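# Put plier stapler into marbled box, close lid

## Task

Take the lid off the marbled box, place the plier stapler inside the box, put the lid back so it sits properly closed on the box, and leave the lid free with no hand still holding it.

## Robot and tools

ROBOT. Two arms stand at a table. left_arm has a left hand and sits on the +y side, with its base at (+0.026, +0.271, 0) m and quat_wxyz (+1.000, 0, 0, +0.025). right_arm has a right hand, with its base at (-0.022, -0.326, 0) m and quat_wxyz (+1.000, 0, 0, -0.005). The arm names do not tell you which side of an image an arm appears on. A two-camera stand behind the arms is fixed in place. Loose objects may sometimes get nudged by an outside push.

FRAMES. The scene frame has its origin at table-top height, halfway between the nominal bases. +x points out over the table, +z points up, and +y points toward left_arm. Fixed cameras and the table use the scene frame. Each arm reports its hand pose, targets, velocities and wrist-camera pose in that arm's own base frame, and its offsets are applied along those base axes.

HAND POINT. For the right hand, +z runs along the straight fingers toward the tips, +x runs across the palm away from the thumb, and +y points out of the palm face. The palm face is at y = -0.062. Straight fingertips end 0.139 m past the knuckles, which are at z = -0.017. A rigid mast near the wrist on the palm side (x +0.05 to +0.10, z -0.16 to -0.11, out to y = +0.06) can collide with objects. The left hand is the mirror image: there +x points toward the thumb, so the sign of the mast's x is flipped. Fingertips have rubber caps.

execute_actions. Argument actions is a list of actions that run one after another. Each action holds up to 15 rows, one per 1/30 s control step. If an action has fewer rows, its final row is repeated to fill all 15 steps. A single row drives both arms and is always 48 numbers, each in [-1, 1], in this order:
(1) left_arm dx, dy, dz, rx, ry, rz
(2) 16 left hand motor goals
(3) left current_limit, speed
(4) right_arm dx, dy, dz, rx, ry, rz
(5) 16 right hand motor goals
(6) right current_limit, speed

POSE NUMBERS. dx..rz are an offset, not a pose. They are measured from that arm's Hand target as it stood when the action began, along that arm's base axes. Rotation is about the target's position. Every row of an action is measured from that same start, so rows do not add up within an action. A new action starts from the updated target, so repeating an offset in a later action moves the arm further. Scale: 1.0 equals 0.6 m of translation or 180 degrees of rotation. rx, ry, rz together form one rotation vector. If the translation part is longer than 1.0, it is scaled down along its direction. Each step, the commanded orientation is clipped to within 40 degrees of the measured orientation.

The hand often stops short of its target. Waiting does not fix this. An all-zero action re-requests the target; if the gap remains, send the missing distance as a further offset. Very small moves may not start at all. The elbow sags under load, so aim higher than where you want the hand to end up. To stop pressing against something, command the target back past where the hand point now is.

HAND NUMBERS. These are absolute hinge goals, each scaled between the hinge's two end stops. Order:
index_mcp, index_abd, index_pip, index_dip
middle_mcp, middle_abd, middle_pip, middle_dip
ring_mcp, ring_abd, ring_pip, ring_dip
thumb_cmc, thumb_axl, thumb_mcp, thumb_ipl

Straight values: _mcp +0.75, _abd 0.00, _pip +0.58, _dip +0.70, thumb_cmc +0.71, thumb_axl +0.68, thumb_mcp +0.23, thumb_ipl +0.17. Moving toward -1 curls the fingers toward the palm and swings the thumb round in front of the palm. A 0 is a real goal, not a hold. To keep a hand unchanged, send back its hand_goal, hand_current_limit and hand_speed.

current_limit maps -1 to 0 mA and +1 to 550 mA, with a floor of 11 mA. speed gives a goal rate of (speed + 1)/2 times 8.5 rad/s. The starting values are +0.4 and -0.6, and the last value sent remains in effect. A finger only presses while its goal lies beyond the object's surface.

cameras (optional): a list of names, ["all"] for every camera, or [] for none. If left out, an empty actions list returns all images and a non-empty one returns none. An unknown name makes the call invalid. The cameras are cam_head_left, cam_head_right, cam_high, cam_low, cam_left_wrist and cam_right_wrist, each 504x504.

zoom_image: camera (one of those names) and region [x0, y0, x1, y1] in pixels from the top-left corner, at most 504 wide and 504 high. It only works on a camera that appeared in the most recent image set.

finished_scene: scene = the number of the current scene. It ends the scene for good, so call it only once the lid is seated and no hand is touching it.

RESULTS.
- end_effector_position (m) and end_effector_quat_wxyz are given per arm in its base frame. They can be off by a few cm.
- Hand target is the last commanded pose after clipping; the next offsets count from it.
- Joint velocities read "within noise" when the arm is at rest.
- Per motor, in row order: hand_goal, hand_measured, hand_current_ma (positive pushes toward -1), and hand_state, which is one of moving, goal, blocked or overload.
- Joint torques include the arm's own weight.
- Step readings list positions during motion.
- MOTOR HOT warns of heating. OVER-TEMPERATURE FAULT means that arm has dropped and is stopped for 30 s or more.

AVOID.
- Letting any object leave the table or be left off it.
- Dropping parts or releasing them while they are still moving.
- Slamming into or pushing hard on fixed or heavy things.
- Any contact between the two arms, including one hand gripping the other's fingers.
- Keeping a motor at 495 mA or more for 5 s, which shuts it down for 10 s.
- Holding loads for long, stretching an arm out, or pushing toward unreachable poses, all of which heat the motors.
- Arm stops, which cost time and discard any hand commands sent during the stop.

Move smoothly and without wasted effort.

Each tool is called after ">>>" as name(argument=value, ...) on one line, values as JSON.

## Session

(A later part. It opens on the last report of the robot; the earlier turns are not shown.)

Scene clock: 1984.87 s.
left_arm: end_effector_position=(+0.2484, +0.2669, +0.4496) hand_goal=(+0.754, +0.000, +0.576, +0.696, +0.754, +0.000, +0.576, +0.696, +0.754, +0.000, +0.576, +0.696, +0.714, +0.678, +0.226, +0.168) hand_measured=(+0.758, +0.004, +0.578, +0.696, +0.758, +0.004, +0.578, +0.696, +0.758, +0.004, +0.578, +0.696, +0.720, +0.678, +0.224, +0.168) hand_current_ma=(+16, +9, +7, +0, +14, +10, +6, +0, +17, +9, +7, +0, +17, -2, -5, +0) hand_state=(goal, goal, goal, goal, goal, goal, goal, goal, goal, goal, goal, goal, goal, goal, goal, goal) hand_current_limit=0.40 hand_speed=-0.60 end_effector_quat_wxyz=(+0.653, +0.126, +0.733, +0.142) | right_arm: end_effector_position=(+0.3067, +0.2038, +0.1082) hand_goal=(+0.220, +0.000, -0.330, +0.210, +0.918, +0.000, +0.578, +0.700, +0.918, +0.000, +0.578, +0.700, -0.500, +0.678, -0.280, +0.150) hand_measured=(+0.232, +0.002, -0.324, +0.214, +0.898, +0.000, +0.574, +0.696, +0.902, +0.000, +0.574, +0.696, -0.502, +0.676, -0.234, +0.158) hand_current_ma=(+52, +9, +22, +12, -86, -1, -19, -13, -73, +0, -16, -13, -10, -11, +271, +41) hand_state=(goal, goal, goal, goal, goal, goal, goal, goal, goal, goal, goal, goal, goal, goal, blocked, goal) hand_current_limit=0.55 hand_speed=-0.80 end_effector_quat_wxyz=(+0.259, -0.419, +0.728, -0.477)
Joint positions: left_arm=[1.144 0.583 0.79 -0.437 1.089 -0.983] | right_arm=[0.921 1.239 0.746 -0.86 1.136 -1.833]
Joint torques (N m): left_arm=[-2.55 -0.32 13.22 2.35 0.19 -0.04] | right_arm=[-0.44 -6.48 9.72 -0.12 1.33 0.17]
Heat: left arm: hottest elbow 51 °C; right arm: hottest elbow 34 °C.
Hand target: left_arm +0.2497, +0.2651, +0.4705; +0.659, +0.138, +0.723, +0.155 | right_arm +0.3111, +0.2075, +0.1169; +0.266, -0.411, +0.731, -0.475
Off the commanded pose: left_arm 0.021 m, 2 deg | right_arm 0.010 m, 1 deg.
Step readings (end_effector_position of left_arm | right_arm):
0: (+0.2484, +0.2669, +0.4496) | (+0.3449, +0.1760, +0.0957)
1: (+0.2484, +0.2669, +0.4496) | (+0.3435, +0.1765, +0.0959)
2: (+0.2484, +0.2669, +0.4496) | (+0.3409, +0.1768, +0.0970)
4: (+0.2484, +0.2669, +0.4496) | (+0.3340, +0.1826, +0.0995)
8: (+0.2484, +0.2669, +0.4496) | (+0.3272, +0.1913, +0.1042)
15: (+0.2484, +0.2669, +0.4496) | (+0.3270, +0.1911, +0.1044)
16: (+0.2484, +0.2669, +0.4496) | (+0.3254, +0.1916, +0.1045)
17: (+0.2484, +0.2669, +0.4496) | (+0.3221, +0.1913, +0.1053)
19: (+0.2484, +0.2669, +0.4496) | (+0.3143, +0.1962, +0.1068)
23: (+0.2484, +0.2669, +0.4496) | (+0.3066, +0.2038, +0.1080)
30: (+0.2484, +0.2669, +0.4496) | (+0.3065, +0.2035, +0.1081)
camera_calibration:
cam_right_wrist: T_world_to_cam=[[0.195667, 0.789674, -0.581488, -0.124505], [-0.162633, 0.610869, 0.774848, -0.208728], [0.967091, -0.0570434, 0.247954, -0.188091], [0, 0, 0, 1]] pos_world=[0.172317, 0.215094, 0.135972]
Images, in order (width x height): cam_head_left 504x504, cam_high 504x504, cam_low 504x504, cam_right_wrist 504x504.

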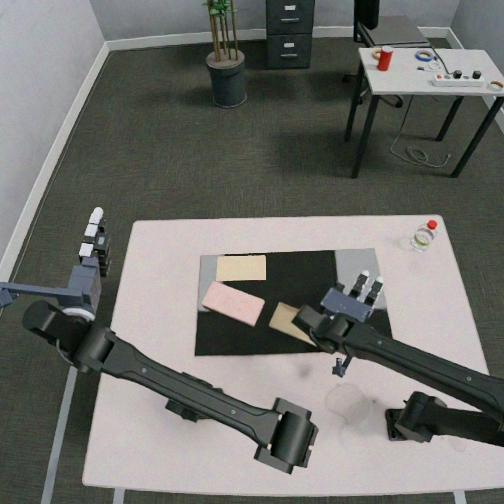

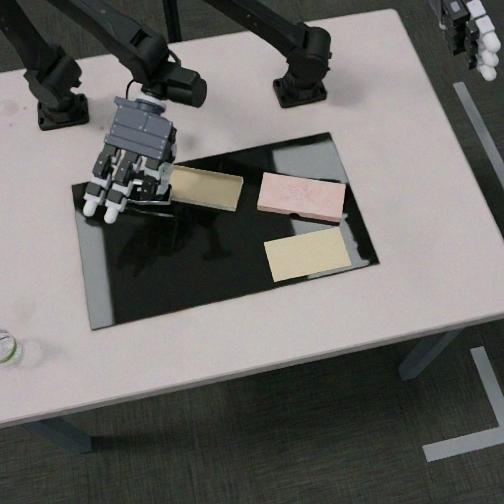

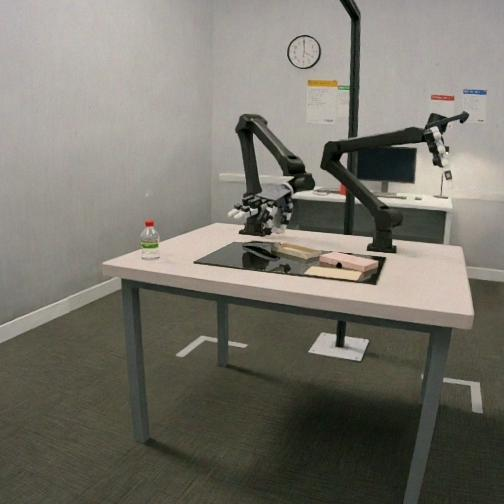

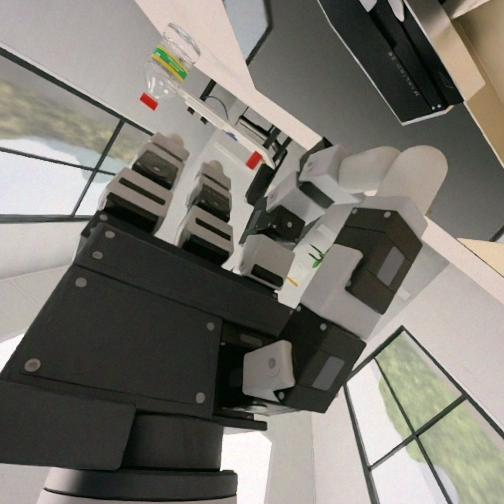

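>>> execute_actions(actions=[[[0,0,0,0,0,0,0.754,0,0.576,0.696,0.754,0,0.576,0.696,0.754,0,0.576,0.696,0.714,0.678,0.226,0.168,0.4,-0.6,0,0,0.08,0,0,0,0.5,0,-0.25,0.28,0.918,0,0.578,0.7,0.918,0,0.578,0.7,-0.5,0.678,0,0.17,0.2,-0.5]],[[0,0,0,0,0,0,0.754,0,0.576,0.696,0.754,0,0.576,0.696,0.754,0,0.576,0.696,0.714,0.678,0.226,0.168,0.4,-0.6,0,-0.2,0.08,0,0,0,0.5,0,-0.25,0.28,0.918,0,0.578,0.7,0.918,0,0.578,0.7,-0.5,0.678,0,0.17,0.2,-0.5]]], cameras=["cam_high","cam_right_wrist","cam_low","cam_head_left"])

>>> zoom_image(camera="cam_low", region=[210, 215, 300, 285])

>>> zoom_image(camera="cam_high", region=[60, 120, 260, 300])

Scene clock: 1997.53 s.
left_arm: end_effector_position=(+0.2484, +0.2669, +0.4496) hand_goal=(+0.754, +0.000, +0.576, +0.696, +0.754, +0.000, +0.576, +0.696, +0.754, +0.000, +0.576, +0.696, +0.714, +0.678, +0.226, +0.168) hand_measured=(+0.758, +0.004, +0.578, +0.696, +0.758, +0.004, +0.578, +0.696, +0.758, +0.004, +0.578, +0.696, +0.720, +0.678, +0.224, +0.168) hand_current_ma=(+16, +9, +7, +0, +14, +10, +6, +0, +17, +9, +7, +0, +17, -2, -5, +0) hand_state=(goal, goal, goal, goal, goal, goal, goal, goal, goal, goal, goal, goal, goal, goal, goal, goal) hand_current_limit=0.40 hand_speed=-0.60 end_effector_quat_wxyz=(+0.653, +0.126, +0.733, +0.142) | right_arm: end_effector_position=(+0.3085, +0.0851, +0.2026) hand_goal=(+0.500, +0.000, -0.250, +0.280, +0.918, +0.000, +0.578, +0.700, +0.918, +0.000, +0.578, +0.700, -0.500, +0.678, +0.000, +0.170) hand_measured=(+0.494, +0.002, -0.252, +0.278, +0.902, +0.000, +0.574, +0.696, +0.904, +0.000, +0.574, +0.696, -0.500, +0.676, +0.000, +0.168) hand_current_ma=(-21, +6, -6, -9, -68, +3, -19, -13, -60, +3, -15, -12, -2, -6, -2, -6) hand_state=(goal, goal, goal, goal, goal, goal, goal, goal, goal, goal, goal, goal, goal, goal, goal, goal) hand_current_limit=0.20 hand_speed=-0.50 end_effector_quat_wxyz=(+0.228, -0.355, +0.758, -0.498)
Joint positions: left_arm=[1.144 0.583 0.79 -0.437 1.089 -0.983] | right_arm=[0.645 0.892 0.756 -0.967 1.105 -2.095]
Joint torques (N m): left_arm=[-2.96 -0.44 13.19 2.3 0.22 0] | right_arm=[-0.15 -3.49 11.58 0.35 1.08 0.03]
Heat: left arm: hottest elbow 51 °C; right arm: hottest elbow 34 °C.
Hand target: left_arm +0.2497, +0.2651, +0.4705; +0.659, +0.138, +0.723, +0.155 | right_arm +0.3111, +0.0876, +0.2130; +0.266, -0.411, +0.731, -0.475
Off the commanded pose: left_arm 0.021 m, 2 deg | right_arm 0.011 m, 9 deg.
joint sent to its limit (right arm) — joint 6 (wrist roll), lower limit. The joint targets are off in orientation, not in position.
Step readings (end_effector_position of left_arm | right_arm):
0: (+0.2484, +0.2669, +0.4496) | (+0.3067, +0.2038, +0.1082)
1: (+0.2484, +0.2669, +0.4496) | (+0.3055, +0.2025, +0.1109)
2: (+0.2484, +0.2669, +0.4496) | (+0.3026, +0.1993, +0.1138)
4: (+0.2484, +0.2669, +0.4496) | (+0.3004, +0.1961, +0.1267)
8: (+0.2484, +0.2669, +0.4496) | (+0.3040, +0.1992, +0.1510)
15: (+0.2484, +0.2669, +0.4496) | (+0.3047, +0.2001, +0.1549)
16: (+0.2484, +0.2669, +0.4496) | (+0.3043, +0.1921, +0.1558)
17: (+0.2484, +0.2669, +0.4496) | (+0.3047, +0.1815, +0.1570)
19: (+0.2484, +0.2669, +0.4496) | (+0.3071, +0.1341, +0.1732)
23: (+0.2484, +0.2669, +0.4496) | (+0.3108, +0.0786, +0.2147)
30: (+0.2484, +0.2669, +0.4496) | (+0.3088, +0.0848, +0.2049)
camera_calibration:
cam_right_wrist: T_world_to_cam=[[0.327654, 0.750482, -0.573951, -0.0151985], [-0.0774838, 0.626784, 0.775331, -0.23683], [0.941615, -0.209568, 0.263518, -0.202375], [0, 0, 0, 1]] pos_world=[0.177189, 0.117436, 0.228228]
Images, in order (width x height): cam_head_left 504x504, cam_high 504x504, cam_low 504x504, cam_right_wrist 504x504.

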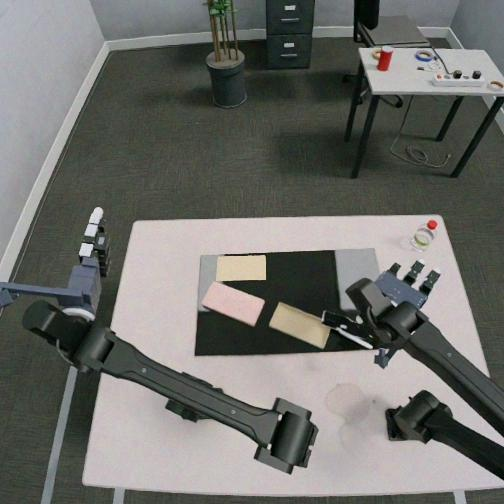

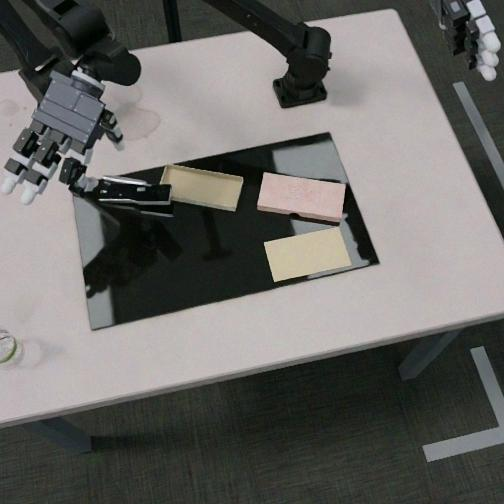

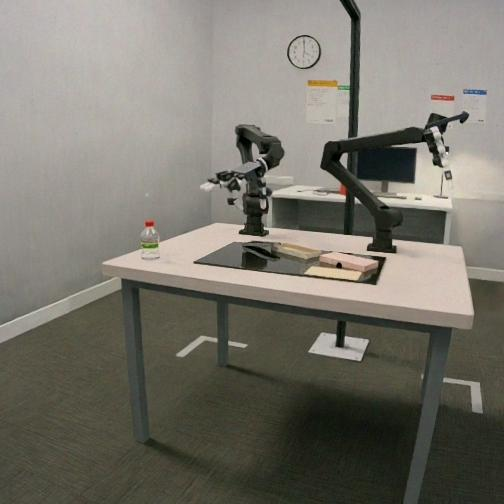

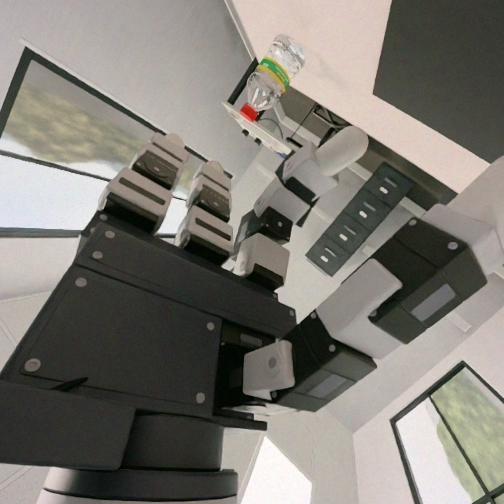

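Scaled by 5.600.

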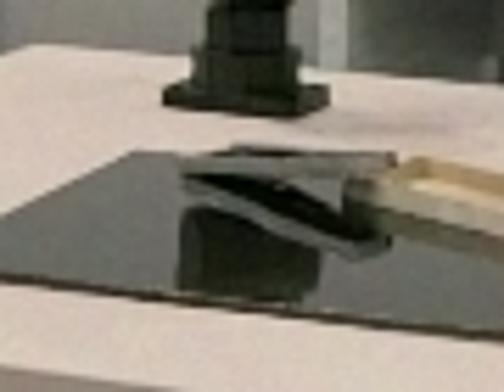

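Scaled by 2.520.

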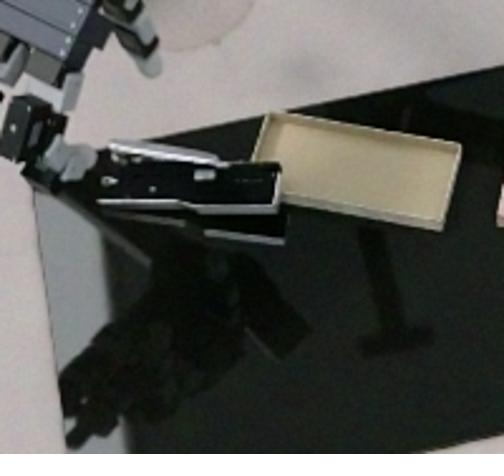

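>>> zoom_image(camera="cam_high", region=[90, 160, 190, 225])

>>> zoom_image(camera="cam_head_left", region=[260, 280, 400, 370])

Scaled by 5.040.

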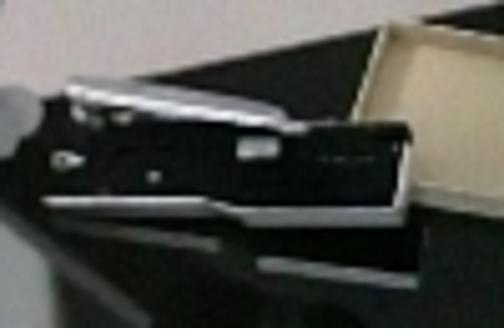

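Scaled by 3.600.

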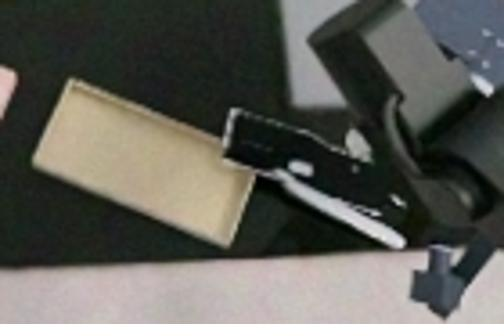

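>>> execute_actions(actions=[[[0,0,0,0,0,0,0.754,0,0.576,0.696,0.754,0,0.576,0.696,0.754,0,0.576,0.696,0.714,0.678,0.226,0.168,0.4,-0.6,0.06,0.09,0,0,0,0,0.336,0,-0.033,0.091,0.347,0,0.033,0.157,0.314,0,0.135,0.258,-0.5,0.678,0.225,0.17,0.2,-0.4]],[[0,0,0,0,0,0,0.754,0,0.576,0.696,0.754,0,0.576,0.696,0.754,0,0.576,0.696,0.714,0.678,0.226,0.168,0.4,-0.6,0.04,0.075,0,0,0,0,0.336,0,-0.033,0.091,0.347,0,0.033,0.157,0.314,0,0.135,0.258,-0.5,0.678,0.225,0.17,0.2,-0.4]],[[0,0,0,0,0,0,0.754,0,0.576,0.696,0.754,0,0.576,0.696,0.754,0,0.576,0.696,0.714,0.678,0.226,0.168,0.4,-0.6,0,0,-0.14,0,0,0,0.336,0,-0.033,0.091,0.347,0,0.033,0.157,0.314,0,0.135,0.258,-0.5,0.678,0.225,0.17,0.2,-0.4]]], cameras=["cam_high","cam_right_wrist","cam_low"])

>>> zoom_image(camera="cam_high", region=[60, 120, 260, 300])

Scene clock: 2100.37 s.
left_arm: end_effector_position=(+0.2484, +0.2669, +0.4496) hand_goal=(+0.754, +0.000, +0.576, +0.696, +0.754, +0.000, +0.576, +0.696, +0.754, +0.000, +0.576, +0.696, +0.714, +0.678, +0.226, +0.168) hand_measured=(+0.758, +0.004, +0.578, +0.696, +0.758, +0.004, +0.578, +0.696, +0.758, +0.004, +0.578, +0.696, +0.720, +0.678, +0.224, +0.168) hand_current_ma=(+16, +9, +7, +0, +14, +10, +6, +0, +17, +9, +7, +0, +17, -2, -5, +0) hand_state=(goal, goal, goal, goal, goal, goal, goal, goal, goal, goal, goal, goal, goal, goal, goal, goal) hand_current_limit=0.40 hand_speed=-0.60 end_effector_quat_wxyz=(+0.653, +0.126, +0.733, +0.142) | right_arm: end_effector_position=(+0.3633, +0.1819, +0.1179) hand_goal=(+0.336, +0.000, -0.032, +0.092, +0.348, +0.000, +0.034, +0.158, +0.314, +0.000, +0.136, +0.258, -0.500, +0.678, +0.226, +0.170) hand_measured=(+0.332, +0.000, -0.034, +0.096, +0.344, +0.000, +0.036, +0.162, +0.310, +0.000, +0.138, +0.262, -0.500, +0.676, +0.222, +0.168) hand_current_ma=(-14, +1, -8, +12, -18, -1, +9, +13, -14, -2, +5, +12, +0, -6, -23, -6) hand_state=(goal, goal, goal, goal, goal, goal, goal, goal, goal, goal, goal, goal, goal, goal, goal, goal) hand_current_limit=0.20 hand_speed=-0.40 end_effector_quat_wxyz=(+0.242, -0.408, +0.737, -0.482)
Joint positions: left_arm=[1.144 0.583 0.79 -0.437 1.089 -0.983] | right_arm=[0.751 1.269 0.788 -0.648 1.089 -2.101]
Joint torques (N m): left_arm=[-2.78 -0.62 13.15 2.71 0.2 -0.02] | right_arm=[-0.67 -7.24 9.68 1.18 1.09 0.03]
Heat: left arm: hottest elbow 51 °C; right arm: hottest elbow 35 °C.
Hand target: left_arm +0.2497, +0.2651, +0.4705; +0.659, +0.138, +0.723, +0.155 | right_arm +0.3712, +0.1865, +0.1288; +0.266, -0.411, +0.731, -0.475
Off the commanded pose: left_arm 0.021 m, 2 deg | right_arm 0.014 m, 3 deg.
joint sent to its limit (right arm) — joint 6 (wrist roll), lower limit. The joint targets still meet the commanded pose.
Step readings (end_effector_position of left_arm | right_arm):
0: (+0.2484, +0.2669, +0.4496) | (+0.3085, +0.0850, +0.2025)
1: (+0.2484, +0.2669, +0.4496) | (+0.3103, +0.0886, +0.2023)
2: (+0.2484, +0.2669, +0.4496) | (+0.3132, +0.0933, +0.2026)
4: (+0.2484, +0.2669, +0.4496) | (+0.3243, +0.1152, +0.2019)
8: (+0.2484, +0.2669, +0.4496) | (+0.3356, +0.1370, +0.1913)
15: (+0.2484, +0.2669, +0.4496) | (+0.3358, +0.1369, +0.1921)
16: (+0.2484, +0.2669, +0.4496) | (+0.3374, +0.1400, +0.1934)
17: (+0.2484, +0.2669, +0.4496) | (+0.3398, +0.1434, +0.1940)
19: (+0.2484, +0.2669, +0.4496) | (+0.3497, +0.1599, +0.1964)
23: (+0.2484, +0.2669, +0.4496) | (+0.3600, +0.1782, +0.1948)
30: (+0.2484, +0.2669, +0.4496) | (+0.3601, +0.1783, +0.1939)
31: (+0.2484, +0.2669, +0.4496) | (+0.3609, +0.1786, +0.1870)
32: (+0.2484, +0.2669, +0.4496) | (+0.3663, +0.1834, +0.1830)
34: (+0.2484, +0.2669, +0.4496) | (+0.3664, +0.1843, +0.1601)
38: (+0.2484, +0.2669, +0.4496) | (+0.3607, +0.1796, +0.1204)
45: (+0.2484, +0.2669, +0.4496) | (+0.3632, +0.1819, +0.1179)
camera_calibration:
cam_right_wrist: T_world_to_cam=[[0.220414, 0.776478, -0.590339, -0.118198], [-0.124701, 0.622689, 0.772469, -0.209388], [0.967402, -0.0966472, 0.234077, -0.237732], [0, 0, 0, 1]] pos_world=[0.229924, 0.199186, 0.147616]
Images, in order (width x height): cam_high 504x504, cam_low 504x504, cam_right_wrist 504x504.

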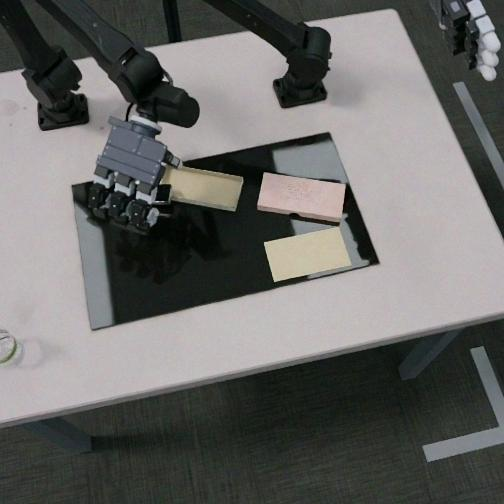

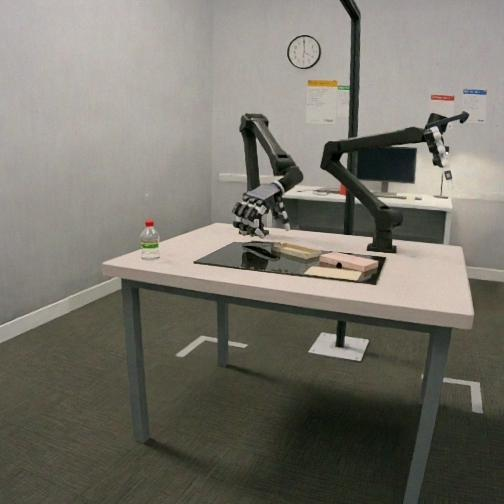

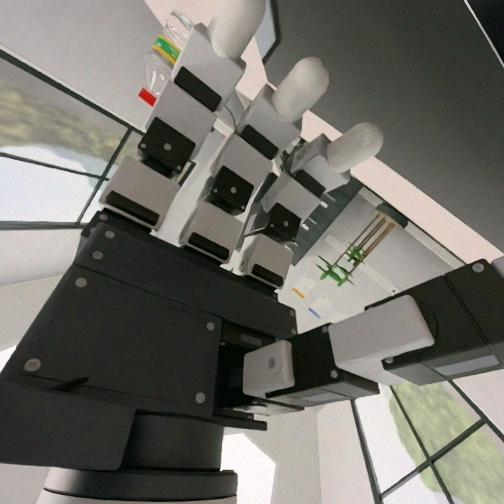

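Scaled by 2.520.

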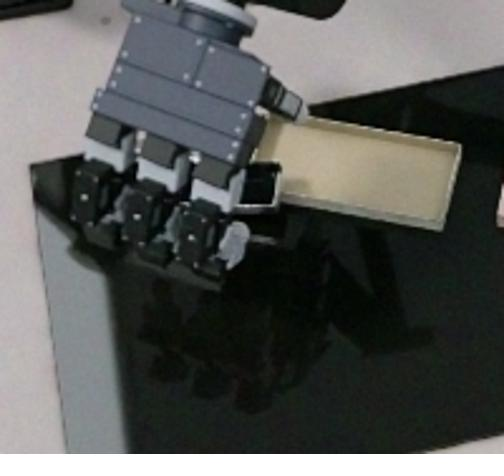

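>>> execute_actions(actions=[[[0,0,0,0,0,0,0.754,0,0.576,0.696,0.754,0,0.576,0.696,0.754,0,0.576,0.696,0.714,0.678,0.226,0.168,0.4,-0.6,0,0,-0.04,0,0,0,0.336,0,-0.033,0.091,0.347,0,0.033,0.157,0.314,0,0.135,0.258,-0.5,0.678,0.225,0.17,0.2,-0.4]],[[0,0,0,0,0,0,0.754,0,0.576,0.696,0.754,0,0.576,0.696,0.754,0,0.576,0.696,0.714,0.678,0.226,0.168,0.4,-0.6,-0.015,0.01,-0.035,0,0,0,0.336,0,-0.033,0.091,0.347,0,0.033,0.157,0.314,0,0.135,0.258,-0.5,0.678,0.225,0.17,0.2,-0.4]]], cameras=["cam_high","cam_right_wrist","cam_low"])

>>> zoom_image(camera="cam_low", region=[210, 215, 300, 285])

>>> zoom_image(camera="cam_right_wrist", region=[200, 0, 504, 250])

Scene clock: 2119.23 s.
left_arm: end_effector_position=(+0.2484, +0.2669, +0.4496) hand_goal=(+0.754, +0.000, +0.576, +0.696, +0.754, +0.000, +0.576, +0.696, +0.754, +0.000, +0.576, +0.696, +0.714, +0.678, +0.226, +0.168) hand_measured=(+0.758, +0.004, +0.578, +0.696, +0.758, +0.004, +0.578, +0.696, +0.758, +0.004, +0.578, +0.696, +0.720, +0.678, +0.224, +0.168) hand_current_ma=(+16, +9, +7, +0, +14, +10, +6, +0, +17, +9, +7, +0, +17, -2, -5, +0) hand_state=(goal, goal, goal, goal, goal, goal, goal, goal, goal, goal, goal, goal, goal, goal, goal, goal) hand_current_limit=0.40 hand_speed=-0.60 end_effector_quat_wxyz=(+0.653, +0.126, +0.733, +0.142) | right_arm: end_effector_position=(+0.3591, +0.1877, +0.0825) hand_goal=(+0.336, +0.000, -0.032, +0.092, +0.348, +0.000, +0.034, +0.158, +0.314, +0.000, +0.136, +0.258, -0.500, +0.678, +0.226, +0.170) hand_measured=(+0.332, +0.000, -0.034, +0.096, +0.344, +0.000, +0.036, +0.162, +0.310, +0.000, +0.138, +0.262, -0.500, +0.676, +0.222, +0.168) hand_current_ma=(-15, +1, -8, +12, -18, -1, +9, +13, -15, -2, +5, +12, -2, -6, -23, -6) hand_state=(goal, goal, goal, goal, goal, goal, goal, goal, goal, goal, goal, goal, goal, goal, goal, goal) hand_current_limit=0.20 hand_speed=-0.40 end_effector_quat_wxyz=(+0.256, -0.409, +0.734, -0.478)
Joint positions: left_arm=[1.144 0.583 0.79 -0.437 1.089 -0.983] | right_arm=[0.771 1.315 0.713 -0.504 1.092 -2.102]
Joint torques (N m): left_arm=[-2.67 -0.85 13.24 2.62 0.19 -0.06] | right_arm=[-0.03 -6.48 8.21 1.32 0.95 0.02]
Heat: left arm: hottest elbow 51 °C; right arm: hottest elbow 34 °C.
Hand target: left_arm +0.2497, +0.2651, +0.4705; +0.659, +0.138, +0.723, +0.155 | right_arm +0.3620, +0.1926, +0.0838; +0.266, -0.411, +0.731, -0.475
Off the commanded pose: left_arm 0.021 m, 2 deg | right_arm 0.006 m, 1 deg.
joint sent to its limit (right arm) — joint 6 (wrist roll), lower limit. The joint targets still meet the commanded pose.
Step readings (end_effector_position of left_arm | right_arm):
0: (+0.2484, +0.2669, +0.4496) | (+0.3633, +0.1819, +0.1179)
1: (+0.2484, +0.2669, +0.4496) | (+0.3640, +0.1824, +0.1170)
2: (+0.2484, +0.2669, +0.4496) | (+0.3661, +0.1843, +0.1165)
4: (+0.2484, +0.2669, +0.4496) | (+0.3678, +0.1859, +0.1127)
8: (+0.2484, +0.2669, +0.4496) | (+0.3673, +0.1855, +0.1063)
15: (+0.2484, +0.2669, +0.4496) | (+0.3677, +0.1858, +0.1060)
16: (+0.2484, +0.2669, +0.4496) | (+0.3671, +0.1859, +0.1038)
17: (+0.2484, +0.2669, +0.4496) | (+0.3678, +0.1881, +0.1026)
19: (+0.2484, +0.2669, +0.4496) | (+0.3645, +0.1882, +0.0953)
23: (+0.2484, +0.2669, +0.4496) | (+0.3586, +0.1870, +0.0834)
30: (+0.2484, +0.2669, +0.4496) | (+0.3591, +0.1877, +0.0825)
camera_calibration:
cam_right_wrist: T_world_to_cam=[[0.216446, 0.788251, -0.576031, -0.144654], [-0.150436, 0.609899, 0.77807, -0.175013], [0.964635, -0.0817544, 0.250592, -0.228045], [0, 0, 0, 1]] pos_world=[0.224962, 0.20212, 0.109994]
Images, in order (width x height): cam_high 504x504, cam_low 504x504, cam_right_wrist 504x504.

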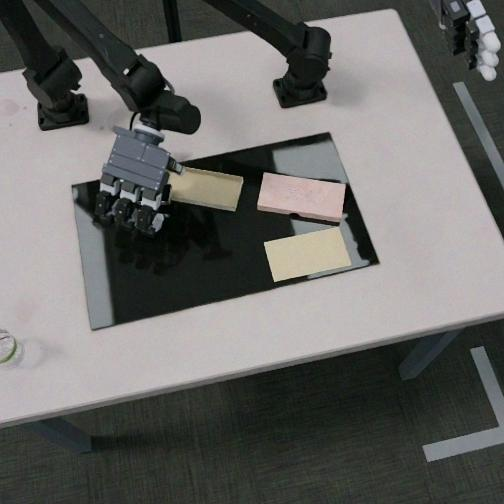

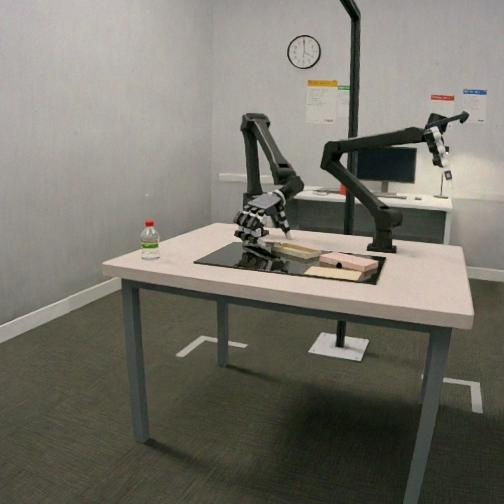

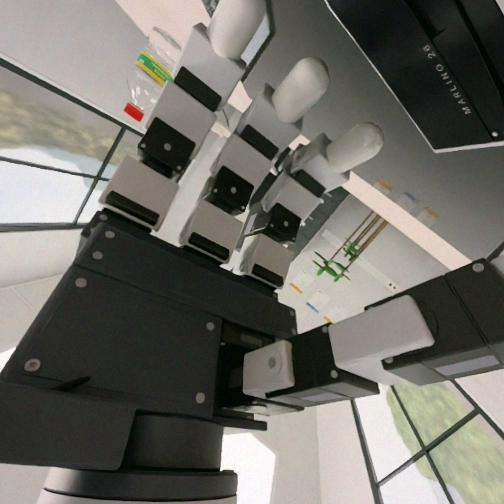

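Scaled by 5.600.

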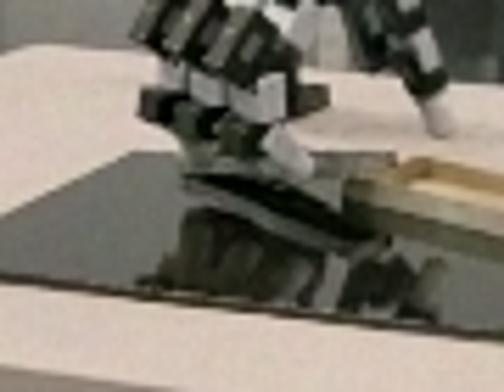

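Scaled by 1.658.

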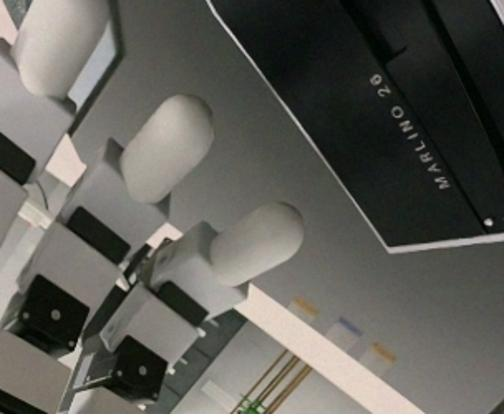

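>>> execute_actions(actions=[[[0,0,0,0,0,0,0.754,0,0.576,0.696,0.754,0,0.576,0.696,0.754,0,0.576,0.696,0.714,0.678,0.226,0.168,0.4,-0.6,-0.02,0.009,-0.014,0,0,0,0.336,0,-0.033,0.091,0.347,0,0.033,0.157,0.314,0,0.135,0.258,-0.5,0.678,0.225,0.17,0.1,-0.4]],[[0,0,0,0,0,0,0.754,0,0.576,0.696,0.754,0,0.576,0.696,0.754,0,0.576,0.696,0.714,0.678,0.226,0.168,0.4,-0.6,-0.025,0.011,0,0,0,0,0.336,0,-0.033,0.091,0.347,0,0.033,0.157,0.314,0,0.135,0.258,-0.5,0.678,0.225,0.17,0.1,-0.4]]], cameras=["cam_high","cam_right_wrist"])

>>> zoom_image(camera="cam_right_wrist", region=[200, 0, 504, 250])

Scene clock: 2142.27 s.
left_arm: end_effector_position=(+0.2484, +0.2669, +0.4496) hand_goal=(+0.754, +0.000, +0.576, +0.696, +0.754, +0.000, +0.576, +0.696, +0.754, +0.000, +0.576, +0.696, +0.714, +0.678, +0.226, +0.168) hand_measured=(+0.758, +0.004, +0.578, +0.696, +0.758, +0.004, +0.578, +0.696, +0.758, +0.004, +0.578, +0.696, +0.720, +0.678, +0.224, +0.168) hand_current_ma=(+16, +9, +7, +0, +14, +10, +6, +0, +17, +9, +7, +0, +17, -2, -5, +0) hand_state=(goal, goal, goal, goal, goal, goal, goal, goal, goal, goal, goal, goal, goal, goal, goal, goal) hand_current_limit=0.40 hand_speed=-0.60 end_effector_quat_wxyz=(+0.653, +0.126, +0.733, +0.142) | right_arm: end_effector_position=(+0.3344, +0.2037, +0.0753) hand_goal=(+0.336, +0.000, -0.032, +0.092, +0.348, +0.000, +0.034, +0.158, +0.314, +0.000, +0.136, +0.258, -0.500, +0.678, +0.226, +0.170) hand_measured=(+0.332, +0.000, -0.034, +0.096, +0.344, +0.000, +0.036, +0.162, +0.310, +0.000, +0.138, +0.262, -0.500, +0.676, +0.222, +0.168) hand_current_ma=(-16, +1, -7, +12, -19, -1, +9, +13, -16, -1, +5, +12, -1, -6, -23, -6) hand_state=(goal, goal, goal, goal, goal, goal, goal, goal, goal, goal, goal, goal, goal, goal, goal, goal) hand_current_limit=0.10 hand_speed=-0.40 end_effector_quat_wxyz=(+0.267, -0.412, +0.731, -0.474)
Joint positions: left_arm=[1.144 0.583 0.79 -0.437 1.089 -0.983] | right_arm=[0.855 1.315 0.697 -0.586 1.118 -1.974]
Joint torques (N m): left_arm=[-2.73 -0.62 13.3 2.55 0.18 -0.03] | right_arm=[-0.56 -6.07 8.18 0.12 1.15 0.14]
Heat: left arm: hottest elbow 51 °C; right arm: hottest elbow 32 °C.
Hand target: left_arm +0.2497, +0.2651, +0.4705; +0.659, +0.138, +0.723, +0.155 | right_arm +0.3351, +0.2045, +0.0756; +0.266, -0.411, +0.731, -0.475
Off the commanded pose: left_arm 0.021 m, 2 deg | right_arm 0.001 m, 0 deg.
Step readings (end_effector_position of left_arm | right_arm):
0: (+0.2484, +0.2669, +0.4496) | (+0.3591, +0.1877, +0.0825)
1: (+0.2484, +0.2669, +0.4496) | (+0.3583, +0.1880, +0.0821)
2: (+0.2484, +0.2669, +0.4496) | (+0.3574, +0.1888, +0.0820)
4: (+0.2484, +0.2669, +0.4496) | (+0.3535, +0.1918, +0.0797)
8: (+0.2484, +0.2669, +0.4496) | (+0.3493, +0.1958, +0.0776)
15: (+0.2484, +0.2669, +0.4496) | (+0.3495, +0.1964, +0.0778)
16: (+0.2484, +0.2669, +0.4496) | (+0.3483, +0.1965, +0.0777)
17: (+0.2484, +0.2669, +0.4496) | (+0.3460, +0.1955, +0.0777)
19: (+0.2484, +0.2669, +0.4496) | (+0.3397, +0.1980, +0.0762)
23: (+0.2484, +0.2669, +0.4496) | (+0.3344, +0.2032, +0.0754)
30: (+0.2484, +0.2669, +0.4496) | (+0.3342, +0.2035, +0.0752)
camera_calibration:
cam_right_wrist: T_world_to_cam=[[0.206337, 0.798931, -0.56492, -0.155693], [-0.171986, 0.597967, 0.782851, -0.173534], [0.963248, -0.0643728, 0.260787, -0.204956], [0, 0, 0, 1]] pos_world=[0.199703, 0.214962, 0.101347]
Images, in order (width x height): cam_high 504x504, cam_right_wrist 504x504.

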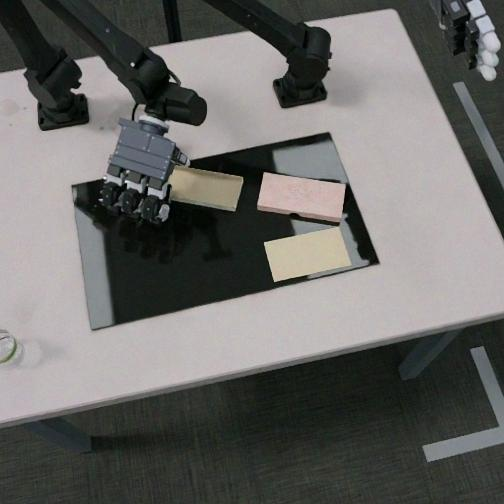

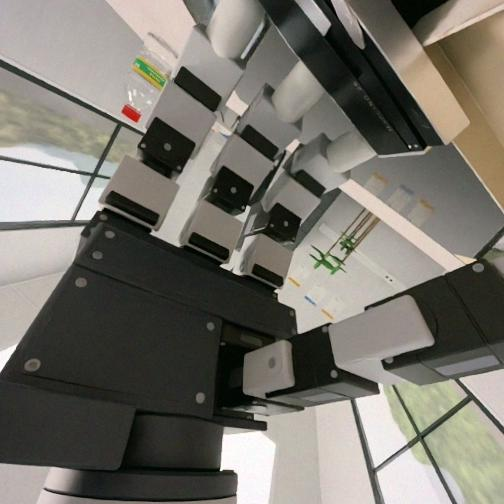

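Scaled by 1.658.

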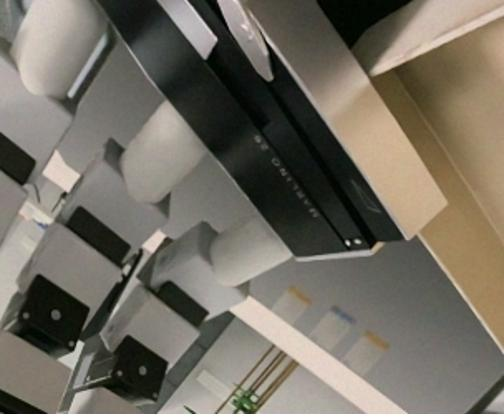

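>>> execute_actions(actions=[[[0,0,0,0,0,0,0.754,0,0.576,0.696,0.754,0,0.576,0.696,0.754,0,0.576,0.696,0.714,0.678,0.226,0.168,0.4,-0.6,-0.025,0.011,0,0,0,0,0.336,0,-0.033,0.091,0.347,0,0.033,0.157,0.314,0,0.135,0.258,-0.5,0.678,0.225,0.17,0.1,-0.4]],[[0,0,0,0,0,0,0.754,0,0.576,0.696,0.754,0,0.576,0.696,0.754,0,0.576,0.696,0.714,0.678,0.226,0.168,0.4,-0.6,-0.022,0.01,0,0,0,0,0.336,0,-0.033,0.091,0.347,0,0.033,0.157,0.314,0,0.135,0.258,-0.5,0.678,0.225,0.17,0.1,-0.4]]], cameras=["cam_high","cam_right_wrist","cam_low"])

>>> zoom_image(camera="cam_high", region=[90, 130, 200, 240])

>>> zoom_image(camera="cam_right_wrist", region=[200, 0, 504, 250])

Scene clock: 2154.87 s.
left_arm: end_effector_position=(+0.2484, +0.2669, +0.4496) hand_goal=(+0.754, +0.000, +0.576, +0.696, +0.754, +0.000, +0.576, +0.696, +0.754, +0.000, +0.576, +0.696, +0.714, +0.678, +0.226, +0.168) hand_measured=(+0.758, +0.004, +0.578, +0.696, +0.758, +0.004, +0.578, +0.696, +0.758, +0.004, +0.578, +0.696, +0.720, +0.678, +0.224, +0.168) hand_current_ma=(+16, +9, +7, +0, +14, +10, +6, +0, +17, +9, +7, +0, +17, -2, -5, +0) hand_state=(goal, goal, goal, goal, goal, goal, goal, goal, goal, goal, goal, goal, goal, goal, goal, goal) hand_current_limit=0.40 hand_speed=-0.60 end_effector_quat_wxyz=(+0.653, +0.126, +0.733, +0.142) | right_arm: end_effector_position=(+0.3023, +0.2081, +0.0707) hand_goal=(+0.336, +0.000, -0.032, +0.092, +0.348, +0.000, +0.034, +0.158, +0.314, +0.000, +0.136, +0.258, -0.500, +0.678, +0.226, +0.170) hand_measured=(+0.332, +0.000, -0.034, +0.094, +0.346, +0.002, +0.038, +0.162, +0.314, +0.000, +0.138, +0.262, -0.500, +0.676, +0.222, +0.168) hand_current_ma=(-12, +1, -5, +11, -11, +8, +11, +13, -4, +1, +8, +12, +1, -6, -23, -6) hand_state=(goal, goal, goal, goal, goal, goal, goal, goal, goal, goal, goal, goal, goal, goal, goal, goal) hand_current_limit=0.10 hand_speed=-0.40 end_effector_quat_wxyz=(+0.262, -0.414, +0.729, -0.478)
Joint positions: left_arm=[1.144 0.583 0.79 -0.437 1.089 -0.983] | right_arm=[0.944 1.317 0.697 -0.785 1.147 -1.768]
Joint torques (N m): left_arm=[-2.9 -1.14 13.3 2.47 0.19 -0.03] | right_arm=[0.15 -5.54 9.68 -0.27 0.96 0.16]
Heat: left arm: hottest elbow 51 °C; right arm: hottest elbow 31 °C.
Hand target: left_arm +0.2497, +0.2651, +0.4705; +0.659, +0.138, +0.723, +0.155 | right_arm +0.3069, +0.2172, +0.0755; +0.266, -0.411, +0.731, -0.475
Off the commanded pose: left_arm 0.021 m, 2 deg | right_arm 0.011 m, 1 deg.
Step readings (end_effector_position of left_arm | right_arm):
0: (+0.2484, +0.2669, +0.4496) | (+0.3344, +0.2037, +0.0753)
1: (+0.2484, +0.2669, +0.4496) | (+0.3329, +0.2034, +0.0750)
2: (+0.2484, +0.2669, +0.4496) | (+0.3298, +0.2015, +0.0749)
4: (+0.2484, +0.2669, +0.4496) | (+0.3239, +0.2025, +0.0742)
8: (+0.2484, +0.2669, +0.4496) | (+0.3182, +0.2050, +0.0731)
15: (+0.2484, +0.2669, +0.4496) | (+0.3182, +0.2052, +0.0731)
16: (+0.2484, +0.2669, +0.4496) | (+0.3169, +0.2047, +0.0729)
17: (+0.2484, +0.2669, +0.4496) | (+0.3141, +0.2036, +0.0727)
19: (+0.2484, +0.2669, +0.4496) | (+0.3080, +0.2049, +0.0719)
23: (+0.2484, +0.2669, +0.4496) | (+0.3022, +0.2078, +0.0711)
30: (+0.2484, +0.2669, +0.4496) | (+0.3022, +0.2079, +0.0708)
camera_calibration:
cam_right_wrist: T_world_to_cam=[[0.205487, 0.790117, -0.577487, -0.152179], [-0.165793, 0.609655, 0.775135, -0.181924], [0.964514, -0.0635368, 0.256272, -0.172738], [0, 0, 0, 1]] pos_world=[0.167717, 0.220174, 0.0974022]
Images, in order (width x height): cam_high 504x504, cam_low 504x504, cam_right_wrist 504x504.

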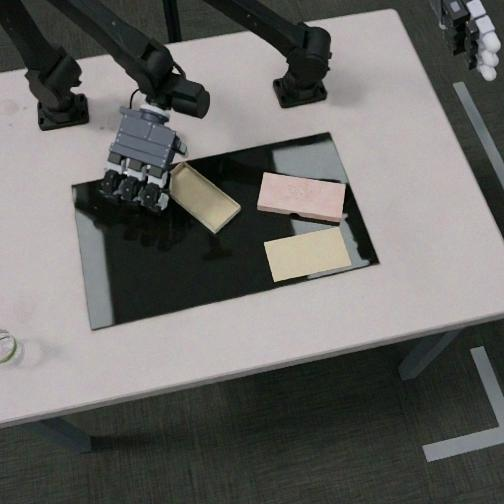

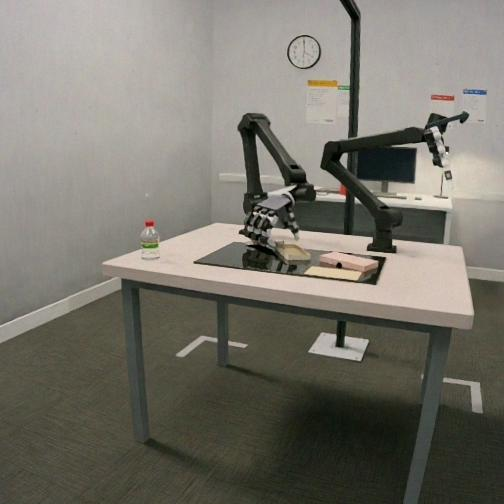

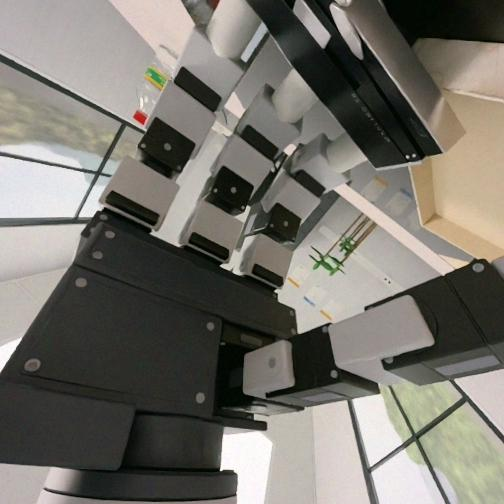

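Scaled by 4.582.

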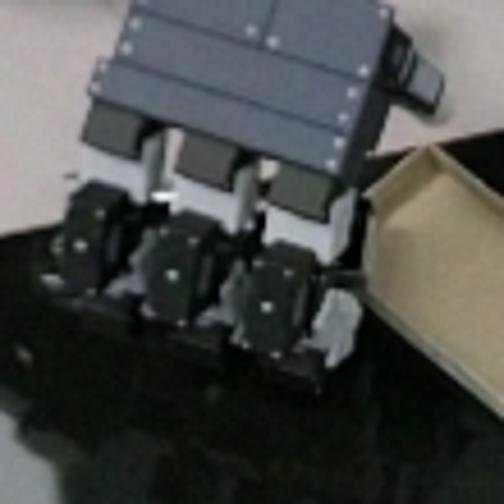

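Scaled by 1.658.

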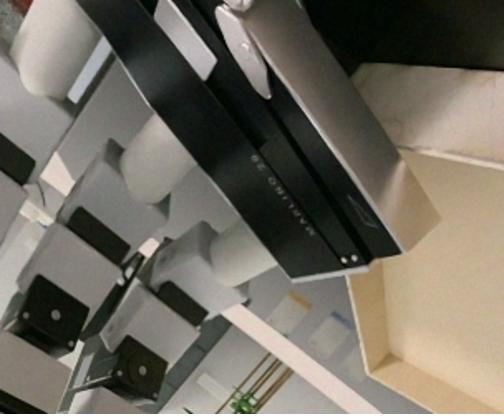

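>>> execute_actions(actions=[[[0,0,0,0,0,0,0.754,0,0.576,0.696,0.754,0,0.576,0.696,0.754,0,0.576,0.696,0.714,0.678,0.226,0.168,0.4,-0.6,0.04,-0.016,0,0,0,0,0.336,0,-0.033,0.091,0.347,0,0.033,0.157,0.314,0,0.135,0.258,-0.5,0.678,0.225,0.17,0.1,-0.4]],[[0,0,0,0,0,0,0.754,0,0.576,0.696,0.754,0,0.576,0.696,0.754,0,0.576,0.696,0.714,0.678,0.226,0.168,0.4,-0.6,0.03,0,0.12,0,0,0,0.336,0,-0.033,0.091,0.347,0,0.033,0.157,0.314,0,0.135,0.258,-0.5,0.678,0.225,0.17,0.1,-0.4]],[[0,0,0,0,0,0,0.754,0,0.576,0.696,0.754,0,0.576,0.696,0.754,0,0.576,0.696,0.714,0.678,0.226,0.168,0.4,-0.6,0,-0.15,0.1,0,0,0,0.336,0,-0.033,0.091,0.347,0,0.033,0.157,0.314,0,0.135,0.258,-0.5,0.678,0.225,0.17,0.1,-0.4]]], cameras=["cam_high","cam_head_left","cam_low"])

>>> zoom_image(camera="cam_high", region=[80, 130, 260, 260])

>>> zoom_image(camera="cam_low", region=[210, 215, 320, 285])

>>> zoom_image(camera="cam_head_left", region=[260, 280, 400, 370])

Scene clock: 2172.17 s.
left_arm: end_effector_position=(+0.2484, +0.2669, +0.4496) hand_goal=(+0.754, +0.000, +0.576, +0.696, +0.754, +0.000, +0.576, +0.696, +0.754, +0.000, +0.576, +0.696, +0.714, +0.678, +0.226, +0.168) hand_measured=(+0.758, +0.004, +0.578, +0.696, +0.758, +0.004, +0.578, +0.696, +0.758, +0.004, +0.578, +0.696, +0.720, +0.678, +0.224, +0.168) hand_current_ma=(+16, +9, +7, +0, +14, +10, +6, +0, +17, +9, +7, +0, +17, -2, -5, +0) hand_state=(goal, goal, goal, goal, goal, goal, goal, goal, goal, goal, goal, goal, goal, goal, goal, goal) hand_current_limit=0.40 hand_speed=-0.60 end_effector_quat_wxyz=(+0.653, +0.126, +0.733, +0.142) | right_arm: end_effector_position=(+0.3435, +0.1124, +0.1945) hand_goal=(+0.336, +0.000, -0.032, +0.092, +0.348, +0.000, +0.034, +0.158, +0.314, +0.000, +0.136, +0.258, -0.500, +0.678, +0.226, +0.170) hand_measured=(+0.332, +0.000, -0.034, +0.094, +0.342, +0.002, +0.036, +0.162, +0.308, +0.002, +0.138, +0.262, -0.500, +0.676, +0.224, +0.168) hand_current_ma=(-18, +3, -5, +11, -26, +6, +6, +13, -25, +3, +4, +11, +1, -6, -14, -6) hand_state=(goal, goal, goal, goal, goal, goal, goal, goal, goal, goal, goal, goal, goal, goal, goal, goal) hand_current_limit=0.10 hand_speed=-0.40 end_effector_quat_wxyz=(+0.226, -0.358, +0.760, -0.494)
Joint positions: left_arm=[1.144 0.583 0.79 -0.437 1.089 -0.983] | right_arm=[0.642 1.035 0.821 -0.892 1.094 -2.096]
Joint torques (N m): left_arm=[-3.08 -0.26 13.35 2.61 0.23 -0.05] | right_arm=[0.21 -4.54 12.16 0.34 0.95 0]
Heat: left arm: hottest elbow 51 °C; right arm: hottest elbow 31 °C.
Hand target: left_arm +0.2497, +0.2651, +0.4705; +0.659, +0.138, +0.723, +0.155 | right_arm +0.3489, +0.1175, +0.2075; +0.266, -0.411, +0.731, -0.475
Off the commanded pose: left_arm 0.021 m, 2 deg | right_arm 0.015 m, 9 deg.
joint sent to its limit (right arm) — joint 6 (wrist roll), lower limit. The joint targets are off in orientation, not in position.
Step readings (end_effector_position of left_arm | right_arm):
0: (+0.2484, +0.2669, +0.4496) | (+0.3023, +0.2081, +0.0708)
1: (+0.2484, +0.2669, +0.4496) | (+0.3044, +0.2079, +0.0710)
2: (+0.2484, +0.2669, +0.4496) | (+0.3083, +0.2095, +0.0707)
4: (+0.2484, +0.2669, +0.4496) | (+0.3183, +0.2065, +0.0716)
8: (+0.2484, +0.2669, +0.4496) | (+0.3269, +0.1999, +0.0723)
15: (+0.2484, +0.2669, +0.4496) | (+0.3269, +0.2008, +0.0720)
16: (+0.2484, +0.2669, +0.4496) | (+0.3274, +0.2010, +0.0760)
17: (+0.2484, +0.2669, +0.4496) | (+0.3251, +0.1979, +0.0797)
19: (+0.2484, +0.2669, +0.4496) | (+0.3299, +0.1953, +0.0988)
23: (+0.2484, +0.2669, +0.4496) | (+0.3444, +0.2025, +0.1391)
30: (+0.2484, +0.2669, +0.4496) | (+0.3455, +0.2040, +0.1430)
31: (+0.2484, +0.2669, +0.4496) | (+0.3450, +0.1984, +0.1453)
32: (+0.2484, +0.2669, +0.4496) | (+0.3429, +0.1888, +0.1482)
34: (+0.2484, +0.2669, +0.4496) | (+0.3451, +0.1539, +0.1668)
38: (+0.2484, +0.2669, +0.4496) | (+0.3466, +0.1069, +0.2037)
45: (+0.2484, +0.2669, +0.4496) | (+0.3436, +0.1118, +0.1966)
Images, in order (width x height): cam_head_left 504x504, cam_high 504x504, cam_low 504x504.

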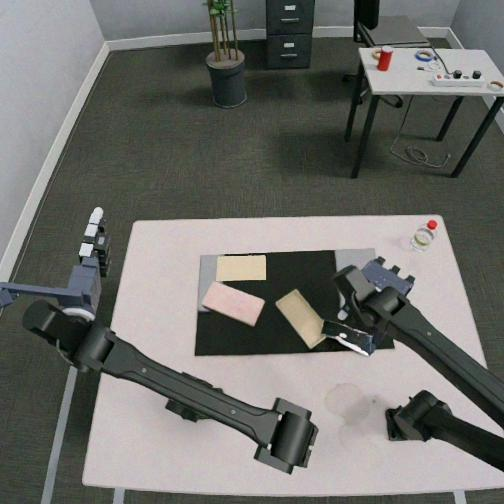

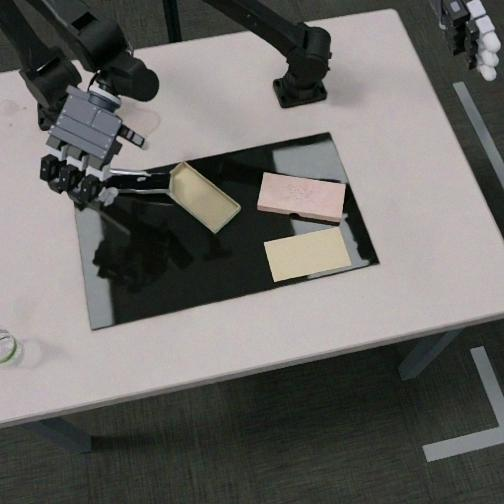

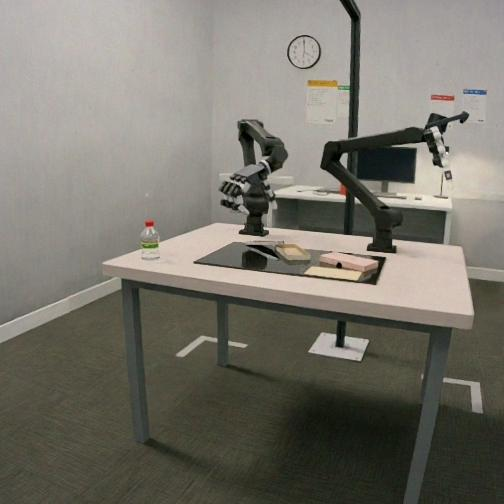

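Scaled by 2.800.

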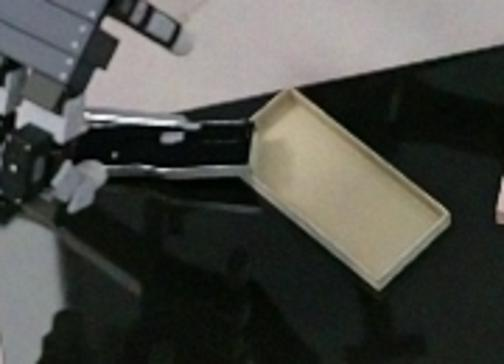

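Scaled by 4.582.

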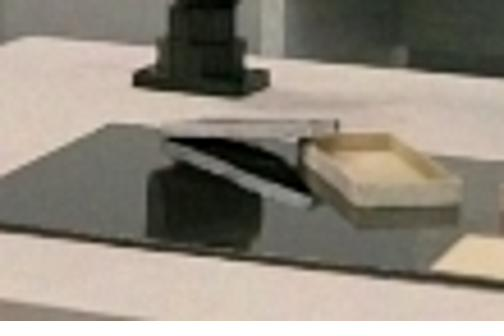

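Scaled by 3.600.

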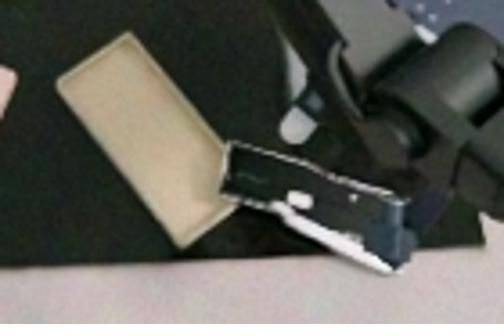

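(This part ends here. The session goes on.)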